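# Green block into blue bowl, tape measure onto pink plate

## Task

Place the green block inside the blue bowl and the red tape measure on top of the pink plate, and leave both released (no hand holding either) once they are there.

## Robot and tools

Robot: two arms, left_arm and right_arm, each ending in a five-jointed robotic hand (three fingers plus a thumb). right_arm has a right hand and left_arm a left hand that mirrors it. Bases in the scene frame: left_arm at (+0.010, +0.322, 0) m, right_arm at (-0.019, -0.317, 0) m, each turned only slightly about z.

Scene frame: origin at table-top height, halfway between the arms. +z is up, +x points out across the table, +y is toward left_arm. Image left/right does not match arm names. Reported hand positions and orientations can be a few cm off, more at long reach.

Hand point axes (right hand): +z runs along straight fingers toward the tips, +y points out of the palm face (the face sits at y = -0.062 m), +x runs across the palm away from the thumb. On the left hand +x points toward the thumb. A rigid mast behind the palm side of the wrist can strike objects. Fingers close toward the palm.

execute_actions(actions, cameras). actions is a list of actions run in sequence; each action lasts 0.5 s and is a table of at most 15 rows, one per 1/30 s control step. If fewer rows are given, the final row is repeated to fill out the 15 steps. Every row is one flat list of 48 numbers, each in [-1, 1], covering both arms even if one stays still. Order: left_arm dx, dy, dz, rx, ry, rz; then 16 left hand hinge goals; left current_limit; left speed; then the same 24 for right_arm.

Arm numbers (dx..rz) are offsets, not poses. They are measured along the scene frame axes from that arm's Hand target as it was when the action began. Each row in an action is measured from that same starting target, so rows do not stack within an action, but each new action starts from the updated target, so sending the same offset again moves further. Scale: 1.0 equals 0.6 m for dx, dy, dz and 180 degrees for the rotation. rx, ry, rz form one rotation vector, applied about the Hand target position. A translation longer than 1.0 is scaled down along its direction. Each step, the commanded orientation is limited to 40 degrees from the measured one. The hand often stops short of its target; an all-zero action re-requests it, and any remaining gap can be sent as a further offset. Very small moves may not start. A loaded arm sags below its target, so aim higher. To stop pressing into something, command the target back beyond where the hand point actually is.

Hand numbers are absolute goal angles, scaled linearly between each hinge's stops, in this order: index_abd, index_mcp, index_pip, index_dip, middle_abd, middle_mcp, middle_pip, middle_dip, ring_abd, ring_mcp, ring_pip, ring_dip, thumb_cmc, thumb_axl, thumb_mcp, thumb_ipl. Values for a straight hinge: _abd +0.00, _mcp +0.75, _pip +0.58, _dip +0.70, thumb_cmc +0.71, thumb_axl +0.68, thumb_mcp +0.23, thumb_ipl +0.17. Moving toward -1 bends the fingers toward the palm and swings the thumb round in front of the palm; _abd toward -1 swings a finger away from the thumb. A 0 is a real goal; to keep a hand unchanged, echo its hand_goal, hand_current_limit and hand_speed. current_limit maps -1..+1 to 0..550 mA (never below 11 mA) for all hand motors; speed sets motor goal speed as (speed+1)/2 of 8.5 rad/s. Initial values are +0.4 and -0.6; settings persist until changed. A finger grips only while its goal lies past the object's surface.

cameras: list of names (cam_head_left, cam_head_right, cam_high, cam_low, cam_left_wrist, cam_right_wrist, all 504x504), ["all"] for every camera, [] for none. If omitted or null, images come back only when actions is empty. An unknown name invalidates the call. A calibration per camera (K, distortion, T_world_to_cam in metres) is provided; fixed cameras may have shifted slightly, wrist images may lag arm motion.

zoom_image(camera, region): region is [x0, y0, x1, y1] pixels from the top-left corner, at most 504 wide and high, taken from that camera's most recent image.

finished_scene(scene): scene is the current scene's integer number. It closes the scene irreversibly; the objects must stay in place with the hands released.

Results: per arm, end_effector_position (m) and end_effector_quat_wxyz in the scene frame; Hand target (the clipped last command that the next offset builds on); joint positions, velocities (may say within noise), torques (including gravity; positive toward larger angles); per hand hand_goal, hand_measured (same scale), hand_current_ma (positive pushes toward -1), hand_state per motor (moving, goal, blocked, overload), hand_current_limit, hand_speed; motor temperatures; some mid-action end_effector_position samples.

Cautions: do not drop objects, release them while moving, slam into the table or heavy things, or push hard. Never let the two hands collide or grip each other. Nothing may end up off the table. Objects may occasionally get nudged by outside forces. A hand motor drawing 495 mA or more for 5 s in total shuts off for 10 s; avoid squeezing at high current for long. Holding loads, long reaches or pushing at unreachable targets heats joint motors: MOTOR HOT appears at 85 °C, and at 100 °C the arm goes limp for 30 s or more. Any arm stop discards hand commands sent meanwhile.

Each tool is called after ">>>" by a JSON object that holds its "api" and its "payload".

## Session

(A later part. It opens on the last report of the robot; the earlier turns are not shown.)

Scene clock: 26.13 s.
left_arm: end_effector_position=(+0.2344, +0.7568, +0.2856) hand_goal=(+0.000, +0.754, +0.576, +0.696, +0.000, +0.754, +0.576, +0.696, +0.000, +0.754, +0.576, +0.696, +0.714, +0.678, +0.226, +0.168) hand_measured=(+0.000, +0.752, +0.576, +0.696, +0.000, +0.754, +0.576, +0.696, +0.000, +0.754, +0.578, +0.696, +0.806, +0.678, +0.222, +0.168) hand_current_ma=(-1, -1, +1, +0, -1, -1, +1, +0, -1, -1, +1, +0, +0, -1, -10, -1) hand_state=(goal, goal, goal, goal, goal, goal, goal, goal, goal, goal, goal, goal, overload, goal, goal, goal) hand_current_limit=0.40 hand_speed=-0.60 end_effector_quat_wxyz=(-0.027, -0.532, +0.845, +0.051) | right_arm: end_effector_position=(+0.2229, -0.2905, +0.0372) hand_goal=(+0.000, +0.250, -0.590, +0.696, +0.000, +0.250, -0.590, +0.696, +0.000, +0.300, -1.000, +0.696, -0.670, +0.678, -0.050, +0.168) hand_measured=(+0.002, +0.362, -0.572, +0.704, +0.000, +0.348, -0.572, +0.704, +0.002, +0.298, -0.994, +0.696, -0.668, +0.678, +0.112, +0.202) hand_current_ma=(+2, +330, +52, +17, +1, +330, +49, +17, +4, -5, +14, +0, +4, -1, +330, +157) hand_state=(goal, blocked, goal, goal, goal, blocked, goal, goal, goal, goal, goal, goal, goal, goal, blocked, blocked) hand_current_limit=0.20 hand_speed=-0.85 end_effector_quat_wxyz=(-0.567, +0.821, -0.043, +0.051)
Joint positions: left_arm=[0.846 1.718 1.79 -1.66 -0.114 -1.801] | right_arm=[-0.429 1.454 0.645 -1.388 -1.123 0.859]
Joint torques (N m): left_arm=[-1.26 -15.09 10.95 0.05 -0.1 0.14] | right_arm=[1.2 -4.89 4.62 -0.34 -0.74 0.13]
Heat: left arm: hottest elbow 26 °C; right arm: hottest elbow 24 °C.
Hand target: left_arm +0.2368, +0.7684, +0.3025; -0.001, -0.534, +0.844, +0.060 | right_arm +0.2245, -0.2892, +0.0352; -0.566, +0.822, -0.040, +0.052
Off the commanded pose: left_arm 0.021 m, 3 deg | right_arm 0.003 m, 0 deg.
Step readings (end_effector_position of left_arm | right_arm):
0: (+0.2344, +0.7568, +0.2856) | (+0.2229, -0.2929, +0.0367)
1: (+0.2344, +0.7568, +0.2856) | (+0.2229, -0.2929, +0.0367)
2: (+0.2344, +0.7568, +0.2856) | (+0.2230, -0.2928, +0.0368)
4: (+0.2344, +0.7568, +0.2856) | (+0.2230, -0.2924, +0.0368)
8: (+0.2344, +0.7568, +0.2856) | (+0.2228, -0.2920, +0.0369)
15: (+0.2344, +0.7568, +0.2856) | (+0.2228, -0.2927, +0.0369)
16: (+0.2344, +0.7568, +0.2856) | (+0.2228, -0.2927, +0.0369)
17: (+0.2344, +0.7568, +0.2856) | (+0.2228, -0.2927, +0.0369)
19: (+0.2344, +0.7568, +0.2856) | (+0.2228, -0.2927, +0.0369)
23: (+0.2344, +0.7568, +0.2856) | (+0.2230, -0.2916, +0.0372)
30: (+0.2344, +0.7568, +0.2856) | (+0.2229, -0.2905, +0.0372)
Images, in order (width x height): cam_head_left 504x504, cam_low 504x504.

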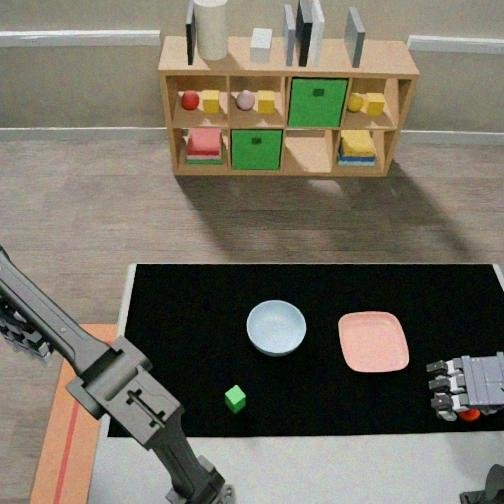

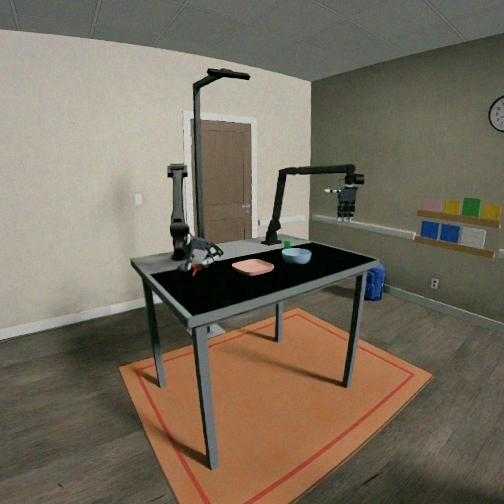

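>>> {"api": "execute_actions", "payload": {"actions": [[[0,0,0,0,0,0,0,0.754,0.576,0.696,0,0.754,0.576,0.696,0,0.754,0.576,0.696,0.714,0.678,0.226,0.168,0.4,-0.6,0.0,0,0,0,0,0,0,0.18,-0.591,0.696,0,0.18,-0.591,0.696,0,0.3,-1,0.696,-0.671,0.677,-0.1,0.168,0.4,-0.85]],[[0,0,0,0,0,0,0,0.754,0.576,0.696,0,0.754,0.576,0.696,0,0.754,0.576,0.696,0.714,0.678,0.226,0.168,0.4,-0.6,0.0,0,0.15,0,0,0,0,0.18,-0.591,0.696,0,0.18,-0.591,0.696,0,0.3,-1,0.696,-0.671,0.677,-0.1,0.168,0.4,-0.85]]], "cameras": ["cam_low","cam_head_left","cam_head_right"]}}

>>> {"api": "zoom_image", "payload": {"camera": "cam_low", "region": [175, 240, 235, 290]}}

Scene clock: 28.17 s.
left_arm: end_effector_position=(+0.2344, +0.7568, +0.2856) hand_goal=(+0.000, +0.754, +0.576, +0.696, +0.000, +0.754, +0.576, +0.696, +0.000, +0.754, +0.576, +0.696, +0.714, +0.678, +0.226, +0.168) hand_measured=(+0.000, +0.752, +0.576, +0.696, +0.000, +0.754, +0.576, +0.696, +0.000, +0.754, +0.578, +0.696, +0.806, +0.678, +0.222, +0.168) hand_current_ma=(-1, -1, +1, +0, -1, -1, +1, +0, -1, -1, +1, +0, +0, -1, -10, -1) hand_state=(goal, goal, goal, goal, goal, goal, goal, goal, goal, goal, goal, goal, overload, goal, goal, goal) hand_current_limit=0.40 hand_speed=-0.60 end_effector_quat_wxyz=(-0.027, -0.532, +0.845, +0.051) | right_arm: end_effector_position=(+0.2110, -0.2823, +0.1124) hand_goal=(+0.000, +0.180, -0.590, +0.696, +0.000, +0.180, -0.590, +0.696, +0.000, +0.300, -1.000, +0.696, -0.670, +0.678, -0.100, +0.168) hand_measured=(+0.002, +0.346, -0.558, +0.710, -0.002, +0.330, -0.562, +0.710, +0.002, +0.296, -0.994, +0.696, -0.664, +0.678, +0.112, +0.204) hand_current_ma=(+5, +385, +99, +39, -4, +385, +87, +38, +4, -7, +14, +0, +17, +1, +385, +169) hand_state=(goal, blocked, blocked, goal, goal, blocked, blocked, goal, goal, goal, goal, goal, goal, goal, blocked, blocked) hand_current_limit=0.40 hand_speed=-0.85 end_effector_quat_wxyz=(-0.569, +0.820, -0.044, +0.043)
Joint positions: left_arm=[0.846 1.718 1.79 -1.66 -0.114 -1.801] | right_arm=[-0.415 1.262 0.714 -1.648 -1.125 0.875]
Joint torques (N m): left_arm=[-0.91 -15.56 10.93 -0.09 -0.08 0.11] | right_arm=[-0.03 -4.01 10.22 -2.06 -0.65 0.05]
Heat: left arm: hottest elbow 26 °C; right arm: hottest elbow 24 °C.
Hand target: left_arm +0.2368, +0.7684, +0.3025; -0.001, -0.534, +0.844, +0.060 | right_arm +0.2246, -0.2892, +0.1252; -0.566, +0.822, -0.040, +0.052
Off the commanded pose: left_arm 0.021 m, 3 deg | right_arm 0.020 m, 1 deg.
Step readings (end_effector_position of left_arm | right_arm):
0: (+0.2344, +0.7568, +0.2856) | (+0.2229, -0.2905, +0.0372)
1: (+0.2344, +0.7568, +0.2856) | (+0.2229, -0.2905, +0.0372)
2: (+0.2344, +0.7568, +0.2856) | (+0.2230, -0.2904, +0.0373)
4: (+0.2344, +0.7568, +0.2856) | (+0.2230, -0.2900, +0.0373)
8: (+0.2344, +0.7568, +0.2856) | (+0.2230, -0.2900, +0.0373)
15: (+0.2344, +0.7568, +0.2856) | (+0.2230, -0.2900, +0.0373)
16: (+0.2344, +0.7568, +0.2856) | (+0.2204, -0.2891, +0.0419)
17: (+0.2344, +0.7568, +0.2856) | (+0.2142, -0.2868, +0.0524)
19: (+0.2344, +0.7568, +0.2856) | (+0.2072, -0.2826, +0.0747)
23: (+0.2344, +0.7568, +0.2856) | (+0.2090, -0.2807, +0.1085)
30: (+0.2344, +0.7568, +0.2856) | (+0.2110, -0.2823, +0.1124)
Images, in order (width x height): cam_head_left 504x504, cam_head_right 504x504, cam_low 504x504.

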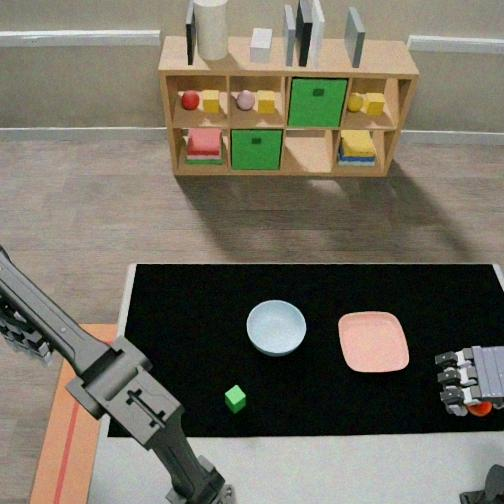

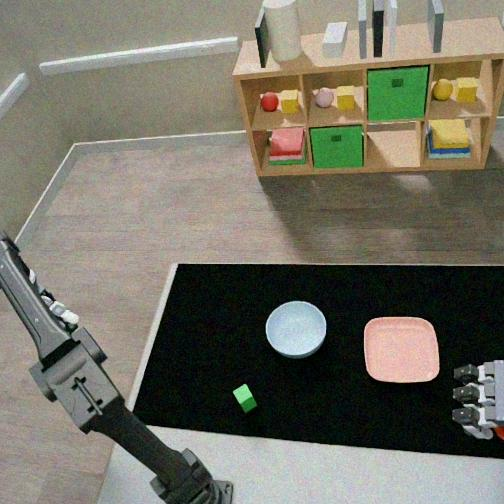

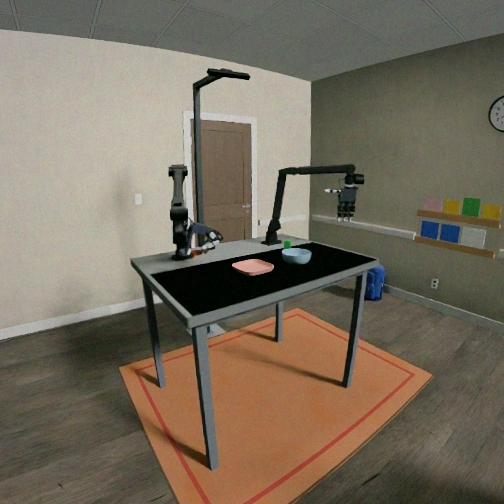

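Scaled by 8.400 from the camera's 504x504 image, which has a finer 720x720 frame.

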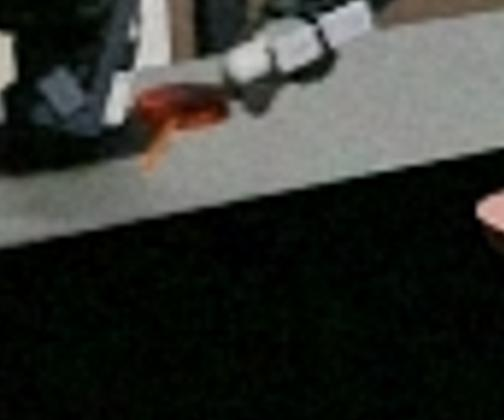

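>>> {"api": "execute_actions", "payload": {"actions": [[[0,0,0,0,0,0,0,0.754,0.576,0.696,0,0.754,0.576,0.696,0,0.754,0.576,0.696,0.714,0.678,0.226,0.168,0.4,-0.6,0.0917,0.1,0.01,0,0,0.0333,0,0.18,-0.591,0.696,0,0.18,-0.591,0.696,0,0.3,-1,0.696,-0.671,0.677,-0.1,0.168,0.4,-0.85]],[[0,0,0,0,0,0,0,0.754,0.576,0.696,0,0.754,0.576,0.696,0,0.754,0.576,0.696,0.714,0.678,0.226,0.168,0.4,-0.6,0.1083,0.1,0.01,0,0,0.0333,0,0.18,-0.591,0.696,0,0.18,-0.591,0.696,0,0.3,-1,0.696,-0.671,0.677,-0.1,0.168,0.4,-0.85]],[[0,0,0,0,0,0,0,0.754,0.576,0.696,0,0.754,0.576,0.696,0,0.754,0.576,0.696,0.714,0.678,0.226,0.168,0.4,-0.6,0.1,0.1,0.0,0,0,0.0333,0,0.18,-0.591,0.696,0,0.18,-0.591,0.696,0,0.3,-1,0.696,-0.671,0.677,-0.1,0.168,0.4,-0.85]]], "cameras": ["cam_low","cam_head_left","cam_head_right"]}}

>>> {"api": "zoom_image", "payload": {"camera": "cam_head_left", "region": [330, 280, 450, 400]}}

>>> {"api": "zoom_image", "payload": {"camera": "cam_head_right", "region": [350, 290, 480, 420]}}

>>> {"api": "zoom_image", "payload": {"camera": "cam_low", "region": [200, 220, 330, 290]}}

Scene clock: 30.93 s.
left_arm: end_effector_position=(+0.2344, +0.7568, +0.2856) hand_goal=(+0.000, +0.754, +0.576, +0.696, +0.000, +0.754, +0.576, +0.696, +0.000, +0.754, +0.576, +0.696, +0.714, +0.678, +0.226, +0.168) hand_measured=(+0.000, +0.752, +0.576, +0.696, +0.000, +0.754, +0.576, +0.696, +0.000, +0.754, +0.578, +0.696, +0.806, +0.678, +0.222, +0.168) hand_current_ma=(-1, -1, +1, +0, -1, -1, +1, +0, -1, -1, +1, +0, +0, -1, -10, -1) hand_state=(goal, goal, goal, goal, goal, goal, goal, goal, goal, goal, goal, goal, overload, goal, goal, goal) hand_current_limit=0.40 hand_speed=-0.60 end_effector_quat_wxyz=(-0.027, -0.532, +0.845, +0.051) | right_arm: end_effector_position=(+0.3853, -0.1115, +0.1177) hand_goal=(+0.000, +0.180, -0.590, +0.696, +0.000, +0.180, -0.590, +0.696, +0.000, +0.300, -1.000, +0.696, -0.670, +0.678, -0.100, +0.168) hand_measured=(+0.004, +0.336, -0.556, +0.712, -0.004, +0.312, -0.556, +0.712, +0.002, +0.296, -0.996, +0.696, -0.654, +0.680, +0.118, +0.208) hand_current_ma=(+7, +385, +111, +43, -8, +385, +109, +48, +4, -9, +10, +0, +47, +5, +385, +190) hand_state=(goal, blocked, blocked, goal, goal, blocked, blocked, goal, goal, goal, goal, goal, goal, goal, blocked, blocked) hand_current_limit=0.40 hand_speed=-0.85 end_effector_quat_wxyz=(-0.568, +0.817, +0.076, -0.061)
Joint positions: left_arm=[0.846 1.718 1.79 -1.66 -0.114 -1.801] | right_arm=[0.16 1.664 1.202 -1.181 -1.216 1.508]
Joint torques (N m): left_arm=[-1.61 -15.21 10.93 0.02 -0.13 0.11] | right_arm=[-0.91 -11.11 11.43 0.25 -0.71 0.2]
Heat: left arm: hottest elbow 26 °C; right arm: hottest elbow 24 °C.
Hand target: left_arm +0.2368, +0.7684, +0.3025; -0.001, -0.534, +0.844, +0.060 | right_arm +0.4045, -0.1092, +0.1372; -0.567, +0.818, +0.089, -0.037
Off the commanded pose: left_arm 0.021 m, 3 deg | right_arm 0.027 m, 3 deg.
Step readings (end_effector_position of left_arm | right_arm):
0: (+0.2344, +0.7568, +0.2856) | (+0.2110, -0.2823, +0.1124)
1: (+0.2344, +0.7568, +0.2856) | (+0.2154, -0.2782, +0.1140)
2: (+0.2344, +0.7568, +0.2856) | (+0.2228, -0.2690, +0.1158)
4: (+0.2344, +0.7568, +0.2856) | (+0.2413, -0.2435, +0.1184)
8: (+0.2344, +0.7568, +0.2856) | (+0.2615, -0.2165, +0.1188)
15: (+0.2344, +0.7568, +0.2856) | (+0.2649, -0.2236, +0.1156)
16: (+0.2344, +0.7568, +0.2856) | (+0.2703, -0.2221, +0.1164)
17: (+0.2344, +0.7568, +0.2856) | (+0.2766, -0.2166, +0.1174)
19: (+0.2344, +0.7568, +0.2856) | (+0.2994, -0.1941, +0.1194)
23: (+0.2344, +0.7568, +0.2856) | (+0.3264, -0.1617, +0.1207)
30: (+0.2344, +0.7568, +0.2856) | (+0.3284, -0.1640, +0.1203)
31: (+0.2344, +0.7568, +0.2856) | (+0.3341, -0.1637, +0.1213)
32: (+0.2344, +0.7568, +0.2856) | (+0.3403, -0.1589, +0.1220)
34: (+0.2344, +0.7568, +0.2856) | (+0.3643, -0.1406, +0.1215)
38: (+0.2344, +0.7568, +0.2856) | (+0.3860, -0.1074, +0.1184)
45: (+0.2344, +0.7568, +0.2856) | (+0.3824, -0.1046, +0.1176)
Images, in order (width x height): cam_head_left 504x504, cam_head_right 504x504, cam_low 504x504.

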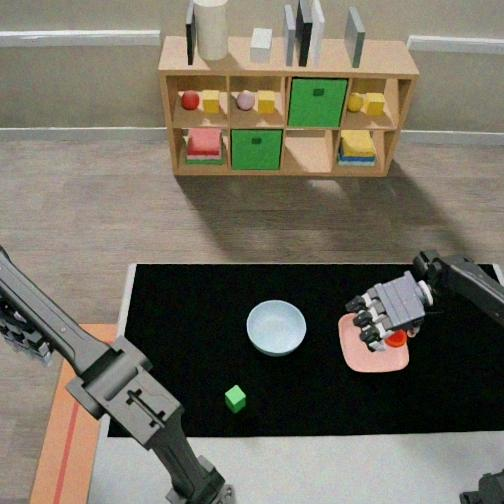

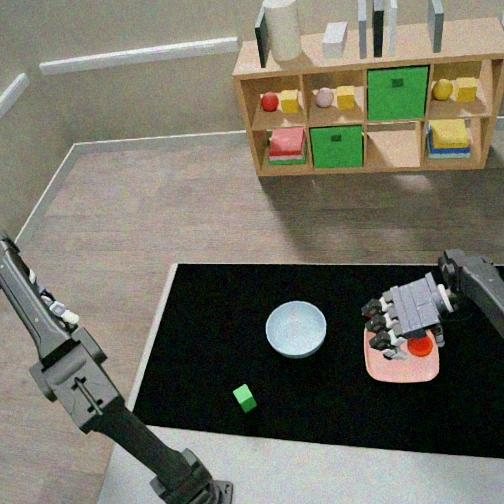

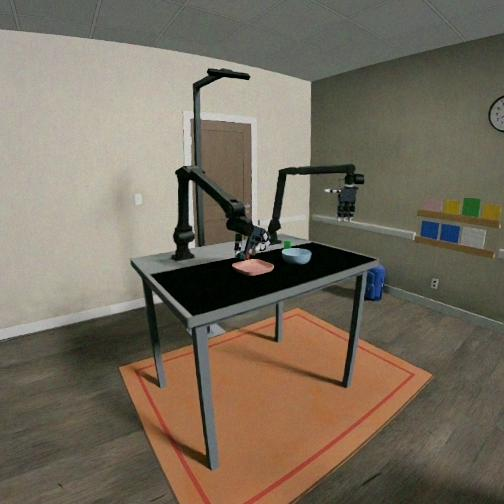

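Scaled by 4.200 from the camera's 504x504 image, which has a finer 720x720 frame.

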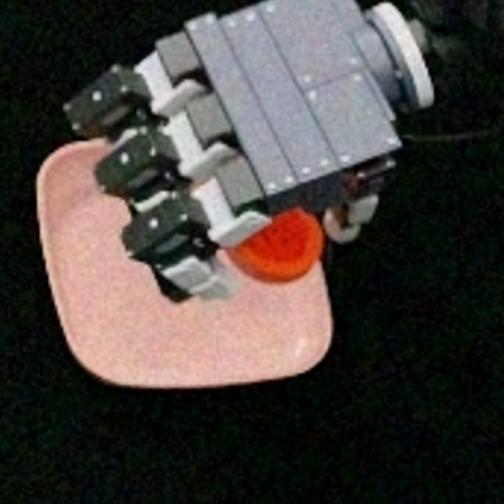

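Scaled by 3.877 from the camera's 504x504 image, which has a finer 720x720 frame.

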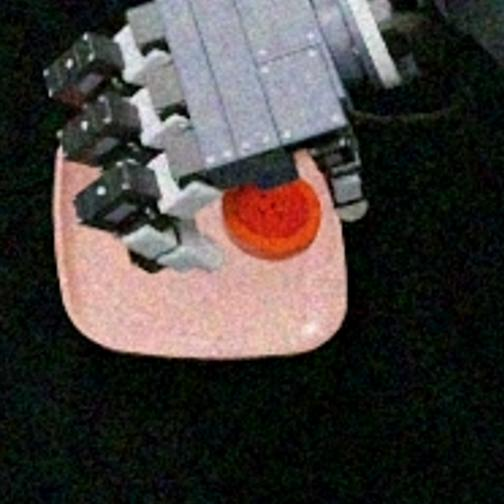

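Scaled by 3.877 from the camera's 504x504 image, which has a finer 720x720 frame.

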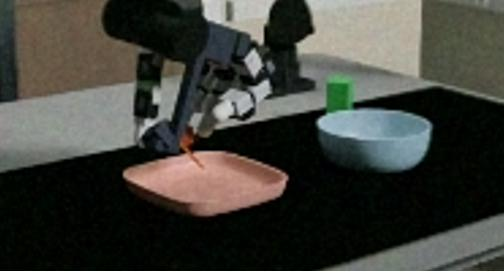

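>>> {"api": "execute_actions", "payload": {"actions": [[[0,0,0,0,0,0,0,0.754,0.576,0.696,0,0.754,0.576,0.696,0,0.754,0.576,0.696,0.714,0.678,0.226,0.168,0.4,-0.6,0.0,0.05,-0.095,0,0,0,0,0.18,-0.591,0.696,0,0.18,-0.591,0.696,0,0.3,-1,0.696,-0.671,0.677,-0.1,0.168,0.4,-0.85]]], "cameras": ["cam_low","cam_head_left","cam_head_right"]}}

>>> {"api": "zoom_image", "payload": {"camera": "cam_head_left", "region": [330, 280, 450, 400]}}

>>> {"api": "zoom_image", "payload": {"camera": "cam_low", "region": [200, 220, 330, 290]}}

Scene clock: 32.67 s.
left_arm: end_effector_position=(+0.2344, +0.7568, +0.2856) hand_goal=(+0.000, +0.754, +0.576, +0.696, +0.000, +0.754, +0.576, +0.696, +0.000, +0.754, +0.576, +0.696, +0.714, +0.678, +0.226, +0.168) hand_measured=(+0.000, +0.752, +0.576, +0.696, +0.000, +0.754, +0.576, +0.696, +0.000, +0.754, +0.578, +0.696, +0.806, +0.678, +0.222, +0.168) hand_current_ma=(-1, -1, +1, +0, -1, -1, +1, +0, -1, -1, +1, +0, +0, -1, -10, -1) hand_state=(goal, goal, goal, goal, goal, goal, goal, goal, goal, goal, goal, goal, overload, goal, goal, goal) hand_current_limit=0.40 hand_speed=-0.60 end_effector_quat_wxyz=(-0.027, -0.532, +0.845, +0.051) | right_arm: end_effector_position=(+0.3980, -0.0770, +0.0747) hand_goal=(+0.000, +0.180, -0.590, +0.696, +0.000, +0.180, -0.590, +0.696, +0.000, +0.300, -1.000, +0.696, -0.670, +0.678, -0.100, +0.168) hand_measured=(+0.004, +0.336, -0.554, +0.712, -0.004, +0.312, -0.556, +0.712, +0.002, +0.296, -0.996, +0.696, -0.652, +0.680, +0.118, +0.208) hand_current_ma=(+7, +385, +113, +45, -7, +385, +109, +48, +4, -9, +10, +0, +53, +5, +385, +190) hand_state=(goal, blocked, blocked, goal, goal, blocked, blocked, goal, goal, goal, goal, goal, goal, goal, blocked, blocked) hand_current_limit=0.40 hand_speed=-0.85 end_effector_quat_wxyz=(-0.568, +0.816, +0.089, -0.049)
Joint positions: left_arm=[0.846 1.718 1.79 -1.66 -0.114 -1.801] | right_arm=[0.228 1.722 1.153 -0.878 -1.212 1.68]
Joint torques (N m): left_arm=[-1.2 -15.21 10.99 -0.03 -0.12 0.12] | right_arm=[0.21 -11.52 7.71 0.88 -0.64 0.19]
Heat: left arm: hottest elbow 26 °C; right arm: hottest elbow 24 °C.
Hand target: left_arm +0.2368, +0.7684, +0.3025; -0.001, -0.534, +0.844, +0.060 | right_arm +0.4045, -0.0792, +0.0802; -0.567, +0.818, +0.089, -0.037
Off the commanded pose: left_arm 0.021 m, 3 deg | right_arm 0.009 m, 1 deg.
Step readings (end_effector_position of left_arm | right_arm):
0: (+0.2344, +0.7568, +0.2856) | (+0.3853, -0.1115, +0.1177)
1: (+0.2344, +0.7568, +0.2856) | (+0.3886, -0.1094, +0.1150)
2: (+0.2344, +0.7568, +0.2856) | (+0.3968, -0.1057, +0.1101)
4: (+0.2344, +0.7568, +0.2856) | (+0.4069, -0.0965, +0.0990)
8: (+0.2344, +0.7568, +0.2856) | (+0.4051, -0.0817, +0.0796)
15: (+0.2344, +0.7568, +0.2856) | (+0.3978, -0.0758, +0.0744)
Images, in order (width x height): cam_head_left 504x504, cam_head_right 504x504, cam_low 504x504.

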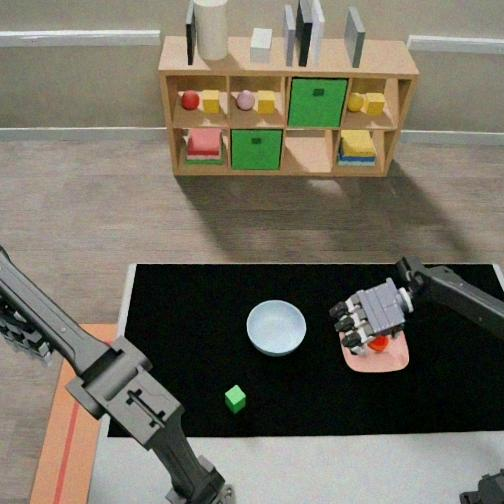

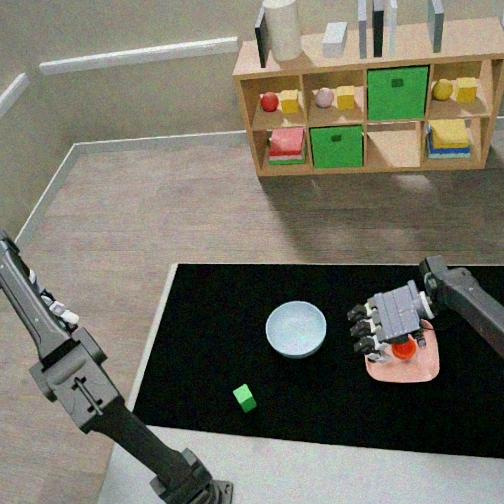

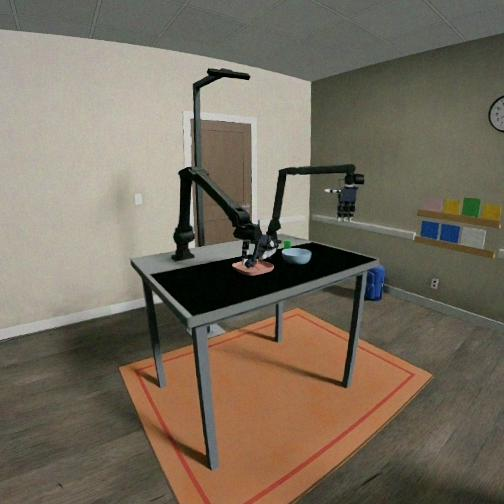

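Scaled by 4.200 from the camera's 504x504 image, which has a finer 720x720 frame.

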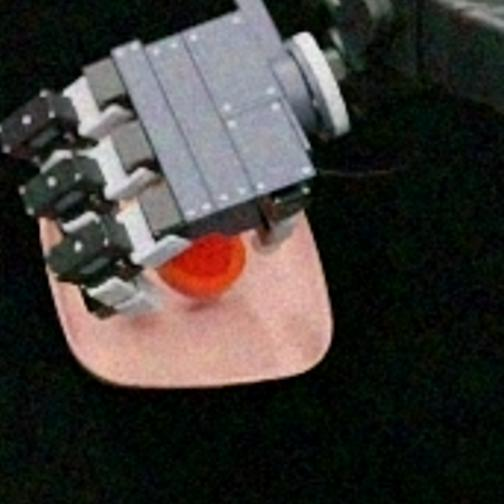

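Scaled by 3.877 from the camera's 504x504 image, which has a finer 720x720 frame.

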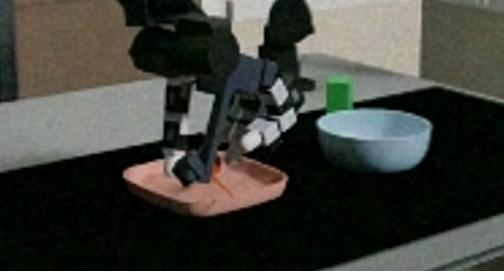

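>>> {"api": "execute_actions", "payload": {"actions": [[[0,0,0,0,0,0,0,0.754,0.576,0.696,0,0.754,0.576,0.696,0,0.754,0.576,0.696,0.714,0.678,0.226,0.168,0.4,-0.6,0.008,0.0,-0.042,0,0,0,0,0.18,-0.591,0.696,0,0.18,-0.591,0.696,0,0.3,-1,0.696,-0.671,0.677,-0.1,0.168,0.4,-0.85]]], "cameras": ["cam_low","cam_head_left","cam_head_right"]}}

>>> {"api": "zoom_image", "payload": {"camera": "cam_head_left", "region": [330, 280, 450, 400]}}

>>> {"api": "zoom_image", "payload": {"camera": "cam_low", "region": [220, 240, 290, 290]}}

Scene clock: 33.87 s.
left_arm: end_effector_position=(+0.2344, +0.7568, +0.2856) hand_goal=(+0.000, +0.754, +0.576, +0.696, +0.000, +0.754, +0.576, +0.696, +0.000, +0.754, +0.576, +0.696, +0.714, +0.678, +0.226, +0.168) hand_measured=(+0.000, +0.752, +0.576, +0.696, +0.000, +0.754, +0.576, +0.696, +0.000, +0.754, +0.578, +0.696, +0.806, +0.678, +0.222, +0.168) hand_current_ma=(-1, -1, +1, +0, -1, -1, +1, +0, -1, -1, +1, +0, +0, -1, -10, -1) hand_state=(goal, goal, goal, goal, goal, goal, goal, goal, goal, goal, goal, goal, overload, goal, goal, goal) hand_current_limit=0.40 hand_speed=-0.60 end_effector_quat_wxyz=(-0.027, -0.532, +0.845, +0.051) | right_arm: end_effector_position=(+0.4029, -0.0767, +0.0546) hand_goal=(+0.000, +0.180, -0.590, +0.696, +0.000, +0.180, -0.590, +0.696, +0.000, +0.300, -1.000, +0.696, -0.670, +0.678, -0.100, +0.168) hand_measured=(+0.004, +0.336, -0.554, +0.712, -0.004, +0.312, -0.556, +0.712, +0.002, +0.296, -0.996, +0.696, -0.652, +0.680, +0.118, +0.208) hand_current_ma=(+7, +385, +113, +45, -7, +385, +109, +48, +4, -9, +10, +0, +51, +5, +385, +190) hand_state=(goal, blocked, blocked, goal, goal, blocked, blocked, goal, goal, goal, goal, goal, goal, goal, blocked, blocked) hand_current_limit=0.40 hand_speed=-0.85 end_effector_quat_wxyz=(-0.569, +0.816, +0.090, -0.046)
Joint positions: left_arm=[0.846 1.718 1.79 -1.66 -0.114 -1.801] | right_arm=[0.226 1.759 1.142 -0.824 -1.211 1.681]
Joint torques (N m): left_arm=[-1.32 -14.74 10.88 -0.09 -0.1 0.13] | right_arm=[-0.56 -11.22 7.45 1.25 -0.68 0.19]
Heat: left arm: hottest elbow 26 °C; right arm: hottest elbow 24 °C.
Hand target: left_arm +0.2368, +0.7684, +0.3025; -0.001, -0.534, +0.844, +0.060 | right_arm +0.4094, -0.0792, +0.0550; -0.567, +0.818, +0.089, -0.037
Off the commanded pose: left_arm 0.021 m, 3 deg | right_arm 0.007 m, 1 deg.
Step readings (end_effector_position of left_arm | right_arm):
0: (+0.2344, +0.7568, +0.2856) | (+0.3980, -0.0771, +0.0747)
1: (+0.2344, +0.7568, +0.2856) | (+0.3990, -0.0768, +0.0735)
2: (+0.2344, +0.7568, +0.2856) | (+0.4020, -0.0761, +0.0721)
4: (+0.2344, +0.7568, +0.2856) | (+0.4048, -0.0754, +0.0674)
8: (+0.2344, +0.7568, +0.2856) | (+0.4033, -0.0758, +0.0565)
15: (+0.2344, +0.7568, +0.2856) | (+0.4029, -0.0767, +0.0546)
Images, in order (width x height): cam_head_left 504x504, cam_head_right 504x504, cam_low 504x504.

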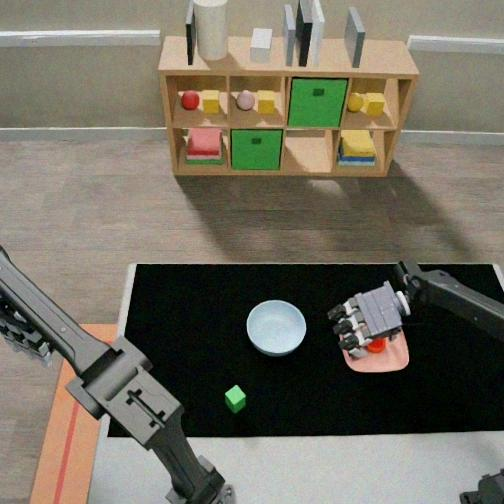

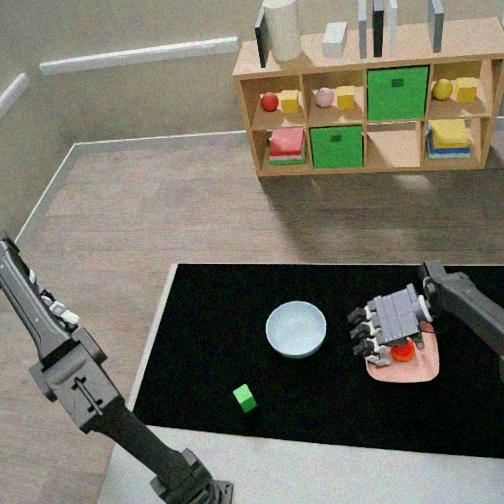

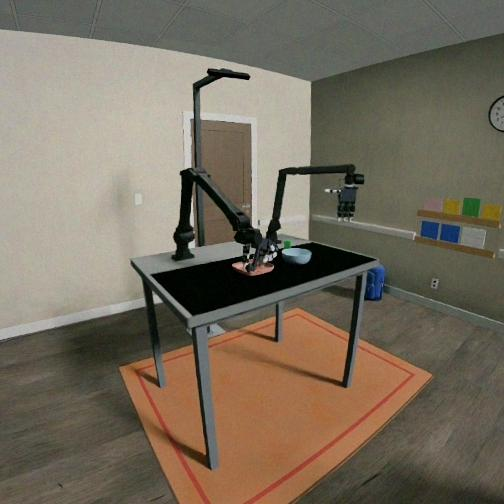

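Scaled by 4.200 from the camera's 504x504 image, which has a finer 720x720 frame.

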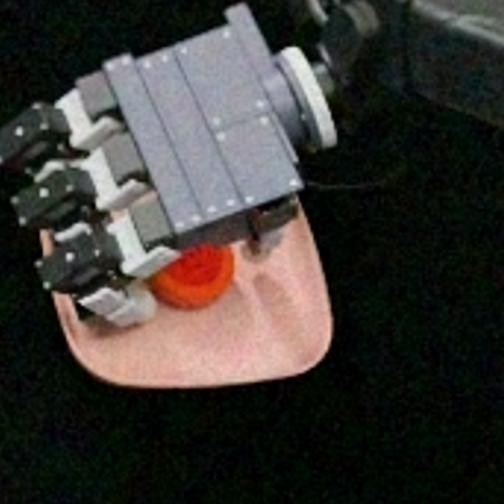

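Scaled by 7.200 from the camera's 504x504 image, which has a finer 720x720 frame.

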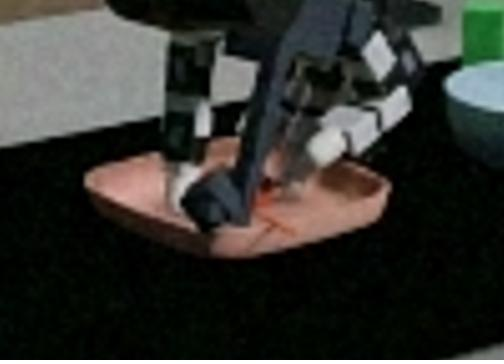

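>>> {"api": "execute_actions", "payload": {"actions": [[[0,0,0,0,0,0,0,0.754,0.576,0.696,0,0.754,0.576,0.696,0,0.754,0.576,0.696,0.714,0.678,0.226,0.168,0.4,-0.6,0.0,0.0,-0.022,0,0,0,0,0.18,-0.591,0.696,0,0.18,-0.591,0.696,0,0.3,-1,0.696,-0.671,0.677,-0.1,0.168,0.4,-0.85]]]}}

Scene clock: 34.83 s.
left_arm: end_effector_position=(+0.2344, +0.7568, +0.2856) hand_goal=(+0.000, +0.754, +0.576, +0.696, +0.000, +0.754, +0.576, +0.696, +0.000, +0.754, +0.576, +0.696, +0.714, +0.678, +0.226, +0.168) hand_measured=(+0.000, +0.752, +0.576, +0.696, +0.000, +0.754, +0.576, +0.696, +0.000, +0.754, +0.578, +0.696, +0.806, +0.678, +0.222, +0.168) hand_current_ma=(-1, -1, +1, +0, -1, -1, +1, +0, -1, -1, +1, +0, +0, -1, -10, -1) hand_state=(goal, goal, goal, goal, goal, goal, goal, goal, goal, goal, goal, goal, overload, goal, goal, goal) hand_current_limit=0.40 hand_speed=-0.60 end_effector_quat_wxyz=(-0.027, -0.532, +0.845, +0.051) | right_arm: end_effector_position=(+0.4058, -0.0760, +0.0467) hand_goal=(+0.000, +0.180, -0.590, +0.696, +0.000, +0.180, -0.590, +0.696, +0.000, +0.300, -1.000, +0.696, -0.670, +0.678, -0.100, +0.168) hand_measured=(+0.004, +0.334, -0.554, +0.712, -0.004, +0.312, -0.556, +0.714, +0.002, +0.296, -0.996, +0.696, -0.658, +0.680, +0.118, +0.208) hand_current_ma=(+7, +385, +114, +45, -8, +385, +112, +50, +4, -9, +10, +0, +33, +5, +385, +191) hand_state=(goal, blocked, blocked, goal, goal, blocked, blocked, goal, goal, goal, goal, goal, goal, goal, blocked, blocked) hand_current_limit=0.40 hand_speed=-0.85 end_effector_quat_wxyz=(-0.569, +0.816, +0.094, -0.040)
Joint positions: left_arm=[0.846 1.718 1.79 -1.66 -0.114 -1.801] | right_arm=[0.226 1.771 1.135 -0.789 -1.211 1.681]
Joint torques (N m): left_arm=[-1.08 -15.21 10.84 -0.09 -0.11 0.11] | right_arm=[-0.03 -10.75 6.86 0.87 -0.64 0.14]
Heat: left arm: hottest elbow 26 °C; right arm: hottest elbow 24 °C.
Hand target: left_arm +0.2368, +0.7684, +0.3025; -0.001, -0.534, +0.844, +0.060 | right_arm +0.4094, -0.0792, +0.0418; -0.567, +0.818, +0.089, -0.037
Off the commanded pose: left_arm 0.021 m, 3 deg | right_arm 0.007 m, 1 deg.
Step readings (end_effector_position of left_arm | right_arm):
0: (+0.2344, +0.7568, +0.2856) | (+0.4029, -0.0767, +0.0546)
1: (+0.2344, +0.7568, +0.2856) | (+0.4031, -0.0759, +0.0541)
2: (+0.2344, +0.7568, +0.2856) | (+0.4042, -0.0756, +0.0530)
4: (+0.2344, +0.7568, +0.2856) | (+0.4054, -0.0761, +0.0499)
8: (+0.2344, +0.7568, +0.2856) | (+0.4058, -0.0760, +0.0467)
15: (+0.2344, +0.7568, +0.2856) | (+0.4058, -0.0760, +0.0467)

>>> {"api": "execute_actions", "payload": {"actions": [[[0,0,0,0,0,0,0,0.754,0.576,0.696,0,0.754,0.576,0.696,0,0.754,0.576,0.696,0.714,0.678,0.226,0.168,0.4,-0.6,0.0,0.0,0,0,0,0,0,0.36,-0.591,0.696,0,0.34,-0.591,0.696,0,0.3,-1,0.696,-0.671,0.677,0.14,0.168,0.4,-0.9]],[[0,0,0,0,0,0,0,0.754,0.576,0.696,0,0.754,0.576,0.696,0,0.754,0.576,0.696,0.714,0.678,0.226,0.168,0.4,-0.6,0.0,0.0,0,0,0,0,0,0.46,-0.591,0.696,0,0.46,-0.591,0.696,0,0.3,-1,0.696,-0.671,0.677,0.22,0.168,0.4,-0.85]],[[0,0,0,0,0,0,0,0.754,0.576,0.696,0,0.754,0.576,0.696,0,0.754,0.576,0.696,0.714,0.678,0.226,0.168,0.4,-0.6,0.0,0.0,0,0,0,0,0,0.507,-0.591,0.696,0,0.507,-0.591,0.696,0,0.3,-1,0.696,-0.671,0.677,0.22,0.168,0.4,-0.85]]], "cameras": ["cam_low","cam_head_left","cam_head_right"]}}

>>> {"api": "zoom_image", "payload": {"camera": "cam_head_left", "region": [330, 280, 450, 400]}}

Scene clock: 37.10 s.
left_arm: end_effector_position=(+0.2344, +0.7568, +0.2856) hand_goal=(+0.000, +0.754, +0.576, +0.696, +0.000, +0.754, +0.576, +0.696, +0.000, +0.754, +0.576, +0.696, +0.714, +0.678, +0.226, +0.168) hand_measured=(+0.000, +0.752, +0.576, +0.696, +0.000, +0.754, +0.576, +0.696, +0.000, +0.754, +0.578, +0.696, +0.806, +0.678, +0.222, +0.168) hand_current_ma=(-1, -1, +1, +0, -1, -1, +1, +0, -1, -1, +1, +0, +0, -1, -10, -1) hand_state=(goal, goal, goal, goal, goal, goal, goal, goal, goal, goal, goal, goal, overload, goal, goal, goal) hand_current_limit=0.40 hand_speed=-0.60 end_effector_quat_wxyz=(-0.027, -0.532, +0.845, +0.051) | right_arm: end_effector_position=(+0.4058, -0.0760, +0.0467) hand_goal=(+0.000, +0.508, -0.590, +0.696, +0.000, +0.508, -0.590, +0.696, +0.000, +0.300, -1.000, +0.696, -0.670, +0.678, +0.220, +0.168) hand_measured=(+0.002, +0.496, -0.586, +0.698, -0.004, +0.494, -0.586, +0.698, +0.002, +0.296, -0.996, +0.696, -0.666, +0.680, +0.216, +0.170) hand_current_ma=(+5, -37, +10, +6, -6, -38, +9, +6, +4, -9, +10, +0, +9, +5, -13, +4) hand_state=(goal, goal, goal, goal, goal, goal, goal, goal, goal, goal, goal, goal, goal, goal, goal, goal) hand_current_limit=0.40 hand_speed=-0.85 end_effector_quat_wxyz=(-0.569, +0.816, +0.094, -0.040)
Joint positions: left_arm=[0.846 1.718 1.79 -1.66 -0.114 -1.801] | right_arm=[0.226 1.771 1.135 -0.789 -1.211 1.681]
Joint torques (N m): left_arm=[-1.26 -14.97 10.81 0.09 -0.15 0.11] | right_arm=[-0.38 -10.46 6.89 1.16 -0.69 0.15]
Motor temperatures (°C): left_arm=[23 22 27 23 20 19] | right_arm=[23 20 24 23 21 21]
Heat: left arm: hottest elbow 27 °C; right arm: hottest elbow 24 °C.
Hand target: left_arm +0.2368, +0.7684, +0.3025; -0.001, -0.534, +0.844, +0.060 | right_arm +0.4094, -0.0792, +0.0418; -0.567, +0.818, +0.089, -0.037
Off the commanded pose: left_arm 0.021 m, 3 deg | right_arm 0.007 m, 1 deg.
Step readings (end_effector_position of left_arm | right_arm):
0: (+0.2344, +0.7568, +0.2856) | (+0.4058, -0.0760, +0.0467)
1: (+0.2344, +0.7568, +0.2856) | (+0.4058, -0.0760, +0.0467)
2: (+0.2344, +0.7568, +0.2856) | (+0.4055, -0.0753, +0.0467)
4: (+0.2344, +0.7568, +0.2856) | (+0.4055, -0.0753, +0.0467)
8: (+0.2344, +0.7568, +0.2856) | (+0.4055, -0.0753, +0.0467)
15: (+0.2344, +0.7568, +0.2856) | (+0.4058, -0.0760, +0.0467)
16: (+0.2344, +0.7568, +0.2856) | (+0.4058, -0.0760, +0.0467)
17: (+0.2344, +0.7568, +0.2856) | (+0.4058, -0.0760, +0.0467)
19: (+0.2344, +0.7568, +0.2856) | (+0.4058, -0.0760, +0.0467)
23: (+0.2344, +0.7568, +0.2856) | (+0.4058, -0.0760, +0.0467)
30: (+0.2344, +0.7568, +0.2856) | (+0.4058, -0.0760, +0.0467)
31: (+0.2344, +0.7568, +0.2856) | (+0.4058, -0.0760, +0.0467)
32: (+0.2344, +0.7568, +0.2856) | (+0.4058, -0.0760, +0.0467)
34: (+0.2344, +0.7568, +0.2856) | (+0.4058, -0.0760, +0.0467)
38: (+0.2344, +0.7568, +0.2856) | (+0.4058, -0.0760, +0.0467)
45: (+0.2344, +0.7568, +0.2856) | (+0.4058, -0.0760, +0.0467)
Images, in order (width x height): cam_head_left 504x504, cam_head_right 504x504, cam_low 504x504.

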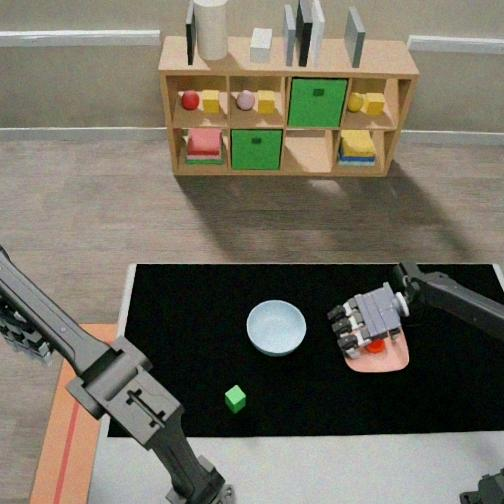

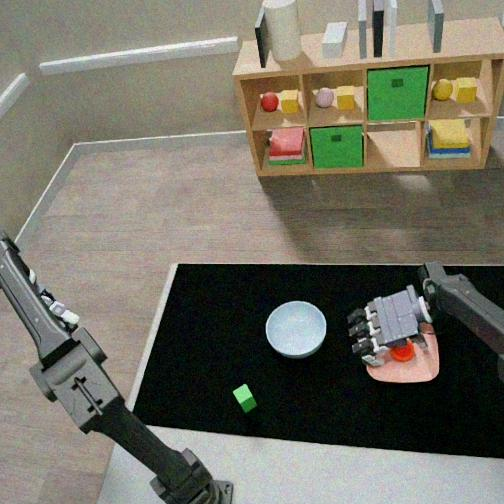

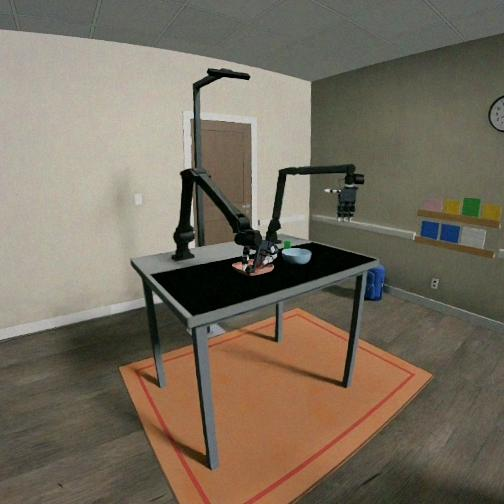

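Scaled by 4.200 from the camera's 504x504 image, which has a finer 720x720 frame.

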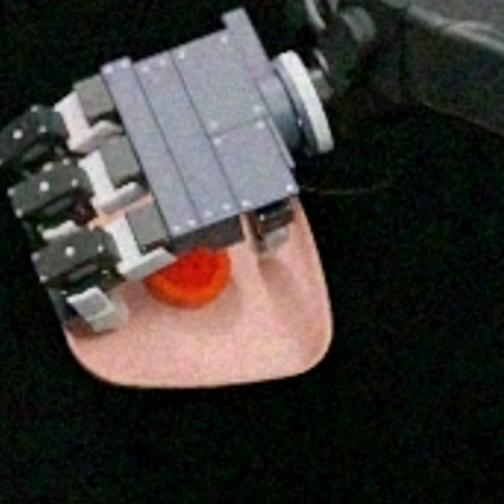

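>>> {"api": "execute_actions", "payload": {"actions": [[[0,0,0,0,0,0,0,0.754,0.576,0.696,0,0.754,0.576,0.696,0,0.754,0.576,0.696,0.714,0.678,0.226,0.168,0.4,-0.6,0.0,0.0,0.25,0,0,0,0,0.507,-0.591,0.696,0,0.507,-0.591,0.696,0,0.3,-1,0.696,-0.671,0.677,0.22,0.168,0.4,-0.6]],[[0,0,0,0,0,0,0,0.754,0.576,0.696,0,0.754,0.576,0.696,0,0.754,0.576,0.696,0.714,0.678,0.226,0.168,0.4,-0.6,0.0,0.03,0.06,0,0,0.05,0,0.507,-0.591,0.696,0,0.507,-0.591,0.696,0,0.3,-1,0.696,-0.671,0.677,0.22,0.168,0.4,-0.6]]], "cameras": ["cam_low","cam_head_left","cam_head_right","cam_high"]}}

>>> {"api": "zoom_image", "payload": {"camera": "cam_head_left", "region": [210, 290, 320, 430]}}

>>> {"api": "zoom_image", "payload": {"camera": "cam_head_right", "region": [220, 290, 340, 430]}}

>>> {"api": "zoom_image", "payload": {"camera": "cam_high", "region": [140, 110, 260, 300]}}

Scene clock: 39.37 s.
left_arm: end_effector_position=(+0.2344, +0.7568, +0.2856) hand_goal=(+0.000, +0.754, +0.576, +0.696, +0.000, +0.754, +0.576, +0.696, +0.000, +0.754, +0.576, +0.696, +0.714, +0.678, +0.226, +0.168) hand_measured=(+0.000, +0.752, +0.576, +0.696, +0.000, +0.754, +0.576, +0.696, +0.000, +0.754, +0.578, +0.696, +0.806, +0.678, +0.222, +0.168) hand_current_ma=(-1, -1, +1, +0, -1, -1, +1, +0, -1, -1, +1, +0, +0, -1, -10, -1) hand_state=(goal, goal, goal, goal, goal, goal, goal, goal, goal, goal, goal, goal, overload, goal, goal, goal) hand_current_limit=0.40 hand_speed=-0.60 end_effector_quat_wxyz=(-0.027, -0.532, +0.845, +0.051) | right_arm: end_effector_position=(+0.3885, -0.0653, +0.2061) hand_goal=(+0.000, +0.508, -0.590, +0.696, +0.000, +0.508, -0.590, +0.696, +0.000, +0.300, -1.000, +0.696, -0.670, +0.678, +0.220, +0.168) hand_measured=(+0.002, +0.498, -0.586, +0.698, -0.002, +0.498, -0.586, +0.698, +0.002, +0.296, -0.996, +0.696, -0.670, +0.680, +0.216, +0.170) hand_current_ma=(+2, -24, +8, +5, -4, -25, +7, +5, +3, -9, +10, +0, +1, +5, -9, +3) hand_state=(goal, goal, goal, goal, goal, goal, goal, goal, goal, goal, goal, goal, goal, goal, goal, goal) hand_current_limit=0.40 hand_speed=-0.60 end_effector_quat_wxyz=(-0.559, +0.812, +0.133, -0.106)
Joint positions: left_arm=[0.846 1.718 1.79 -1.66 -0.114 -1.801] | right_arm=[0.265 1.693 1.484 -1.551 -1.203 1.393]
Joint torques (N m): left_arm=[-1.38 -15.33 10.85 -0.1 -0.14 0.13] | right_arm=[-0.32 -11.05 14.39 -1.03 -0.91 -0.08]
Heat: left arm: hottest elbow 27 °C; right arm: hottest elbow 25 °C.
Hand target: left_arm +0.2368, +0.7684, +0.3025; -0.001, -0.534, +0.844, +0.060 | right_arm +0.4094, -0.0612, +0.2278; -0.562, +0.808, +0.153, -0.081
Off the commanded pose: left_arm 0.021 m, 3 deg | right_arm 0.030 m, 4 deg.
Step readings (end_effector_position of left_arm | right_arm):
0: (+0.2344, +0.7568, +0.2856) | (+0.4058, -0.0760, +0.0467)
1: (+0.2344, +0.7568, +0.2856) | (+0.4008, -0.0774, +0.0530)
2: (+0.2344, +0.7568, +0.2856) | (+0.3928, -0.0808, +0.0596)
4: (+0.2344, +0.7568, +0.2856) | (+0.3782, -0.0848, +0.0908)
8: (+0.2344, +0.7568, +0.2856) | (+0.3847, -0.0825, +0.1598)
15: (+0.2344, +0.7568, +0.2856) | (+0.3995, -0.0797, +0.1891)
16: (+0.2344, +0.7568, +0.2856) | (+0.3963, -0.0807, +0.1899)
17: (+0.2344, +0.7568, +0.2856) | (+0.3921, -0.0812, +0.1923)
19: (+0.2344, +0.7568, +0.2856) | (+0.3891, -0.0797, +0.1985)
23: (+0.2344, +0.7568, +0.2856) | (+0.3901, -0.0708, +0.2075)
30: (+0.2344, +0.7568, +0.2856) | (+0.3872, -0.0656, +0.2078)
Images, in order (width x height): cam_head_left 504x504, cam_head_right 504x504, cam_high 504x504, cam_low 504x504.

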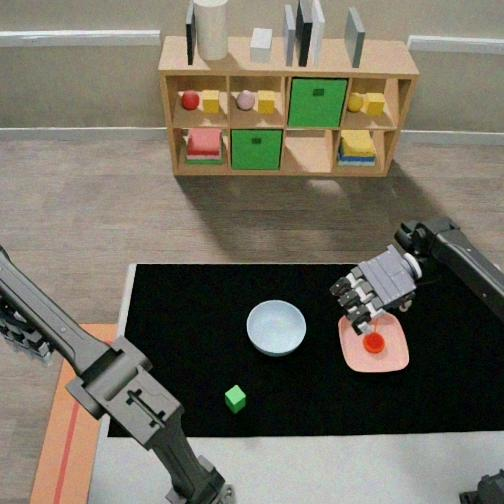

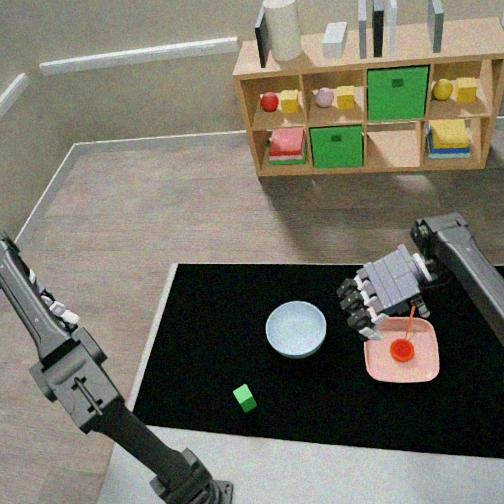

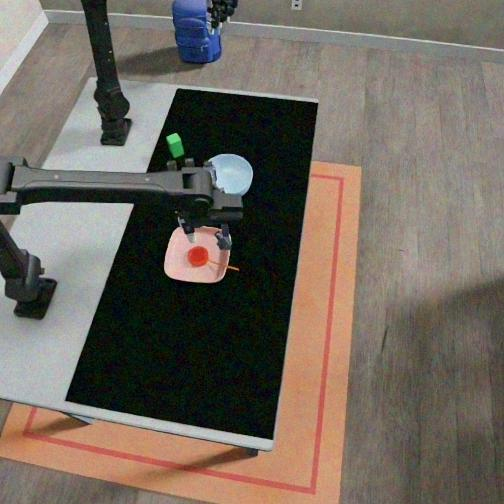

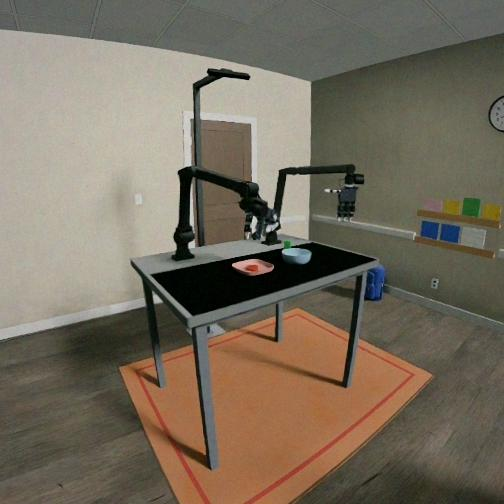

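Scaled by 3.600 from the camera's 504x504 image, which has a finer 720x720 frame.

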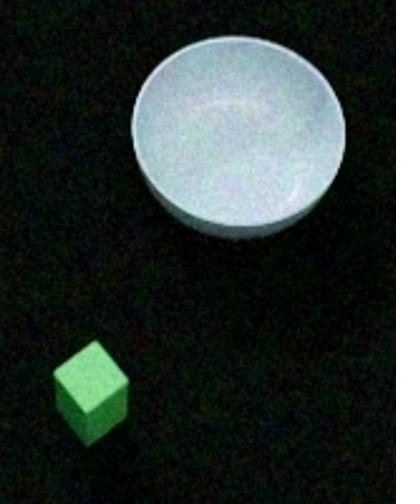

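Scaled by 3.600 from the camera's 504x504 image, which has a finer 720x720 frame.

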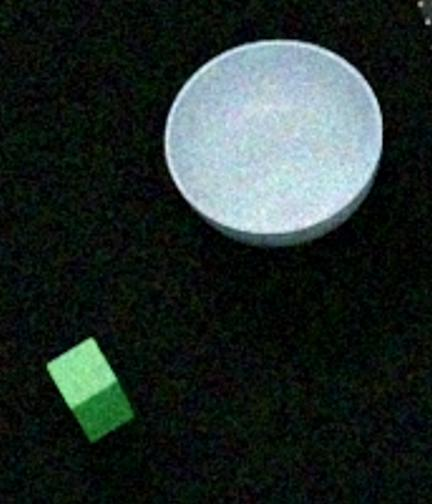

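Scaled by 2.653 from the camera's 504x504 image, which has a finer 720x720 frame.

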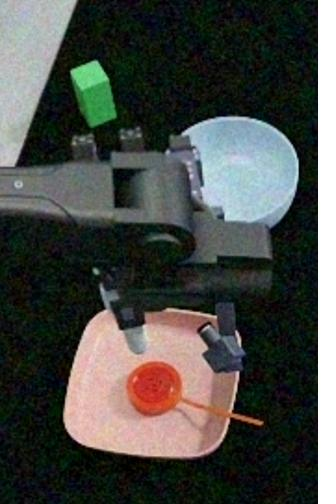

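>>> {"api": "execute_actions", "payload": {"actions": [[[0,0,0,0,0,0,0,0.754,0.576,0.696,0,0.754,0.576,0.696,0,0.754,0.576,0.696,0.714,0.678,0.226,0.168,0.4,-0.6,-0.013,0.145,0,0,0,0.0389,-0.12,0.507,-0.372,0.696,0.12,0.507,-0.372,0.696,0,0.3,-1,0.696,-0.671,0.677,0.169,0.168,0.4,-0.6]],[[0,0,0,0,0,0,0,0.754,0.576,0.696,0,0.754,0.576,0.696,0,0.754,0.576,0.696,0.714,0.678,0.226,0.168,0.4,-0.6,-0.0442,0.153,0,0,0,0.0389,-0.12,0.507,-0.372,0.696,0.12,0.507,-0.372,0.696,0,0.3,-1,0.696,-0.671,0.677,0.169,0.168,0.4,-0.6]],[[0,0,0,0,0,0,0,0.754,0.576,0.696,0,0.754,0.576,0.696,0,0.754,0.576,0.696,0.714,0.678,0.226,0.168,0.4,-0.6,-0.0823,0.147,0,0,0,0.0389,-0.12,0.507,-0.372,0.696,0.12,0.507,-0.372,0.696,0,0.3,-1,0.696,-0.671,0.677,0.169,0.168,0.4,-0.6]]]}}

Scene clock: 45.30 s.
left_arm: end_effector_position=(+0.2344, +0.7568, +0.2856) hand_goal=(+0.000, +0.754, +0.576, +0.696, +0.000, +0.754, +0.576, +0.696, +0.000, +0.754, +0.576, +0.696, +0.714, +0.678, +0.226, +0.168) hand_measured=(+0.000, +0.752, +0.576, +0.696, +0.000, +0.754, +0.576, +0.696, +0.000, +0.754, +0.578, +0.696, +0.806, +0.678, +0.222, +0.168) hand_current_ma=(-1, -1, +1, +0, -1, -1, +1, +0, -1, -1, +1, +0, +0, -1, -10, -1) hand_state=(goal, goal, goal, goal, goal, goal, goal, goal, goal, goal, goal, goal, overload, goal, goal, goal) hand_current_limit=0.40 hand_speed=-0.60 end_effector_quat_wxyz=(-0.027, -0.532, +0.845, +0.051) | right_arm: end_effector_position=(+0.3125, +0.1882, +0.2042) hand_goal=(-0.120, +0.508, -0.372, +0.696, +0.120, +0.508, -0.372, +0.696, +0.000, +0.300, -1.000, +0.696, -0.670, +0.678, +0.170, +0.168) hand_measured=(-0.118, +0.500, -0.374, +0.698, +0.118, +0.498, -0.374, +0.698, +0.002, +0.296, -0.996, +0.696, -0.668, +0.680, +0.170, +0.170) hand_current_ma=(+3, -23, -2, +5, -4, -24, -2, +5, +3, -10, +10, +0, +2, +5, +0, +3) hand_state=(goal, goal, goal, goal, goal, goal, goal, goal, goal, goal, goal, goal, goal, goal, goal, goal) hand_current_limit=0.40 hand_speed=-0.60 end_effector_quat_wxyz=(-0.529, +0.774, +0.279, -0.210)
Joint positions: left_arm=[0.846 1.718 1.79 -1.66 -0.114 -1.801] | right_arm=[0.754 1.937 1.827 -1.346 -1.208 1.725]
Joint torques (N m): left_arm=[-1.38 -14.8 10.93 0.09 -0.11 0.14] | right_arm=[0.85 -14.04 14.43 0.92 -0.64 0.2]
Heat: left arm: hottest elbow 27 °C; right arm: hottest elbow 26 °C.
Hand target: left_arm +0.2368, +0.7684, +0.3025; -0.001, -0.534, +0.844, +0.060 | right_arm +0.3257, +0.2058, +0.2278; -0.538, +0.767, +0.298, -0.182
Off the commanded pose: left_arm 0.021 m, 3 deg | right_arm 0.032 m, 4 deg.
Step readings (end_effector_position of left_arm | right_arm):
0: (+0.2344, +0.7568, +0.2856) | (+0.3885, -0.0653, +0.2061)
1: (+0.2344, +0.7568, +0.2856) | (+0.3907, -0.0638, +0.2066)
2: (+0.2344, +0.7568, +0.2856) | (+0.3919, -0.0552, +0.2080)
4: (+0.2344, +0.7568, +0.2856) | (+0.3942, -0.0301, +0.2098)
8: (+0.2344, +0.7568, +0.2856) | (+0.3792, +0.0226, +0.2081)
15: (+0.2344, +0.7568, +0.2856) | (+0.3723, +0.0297, +0.2054)
16: (+0.2344, +0.7568, +0.2856) | (+0.3761, +0.0291, +0.2060)
17: (+0.2344, +0.7568, +0.2856) | (+0.3787, +0.0359, +0.2064)
19: (+0.2344, +0.7568, +0.2856) | (+0.3822, +0.0571, +0.2081)
23: (+0.2344, +0.7568, +0.2856) | (+0.3612, +0.1041, +0.2071)
30: (+0.2344, +0.7568, +0.2856) | (+0.3418, +0.1196, +0.2042)
31: (+0.2344, +0.7568, +0.2856) | (+0.3454, +0.1193, +0.2043)
32: (+0.2344, +0.7568, +0.2856) | (+0.3462, +0.1265, +0.2058)
34: (+0.2344, +0.7568, +0.2856) | (+0.3454, +0.1471, +0.2066)
38: (+0.2344, +0.7568, +0.2856) | (+0.3155, +0.1880, +0.2066)
45: (+0.2344, +0.7568, +0.2856) | (+0.2886, +0.2038, +0.2040)


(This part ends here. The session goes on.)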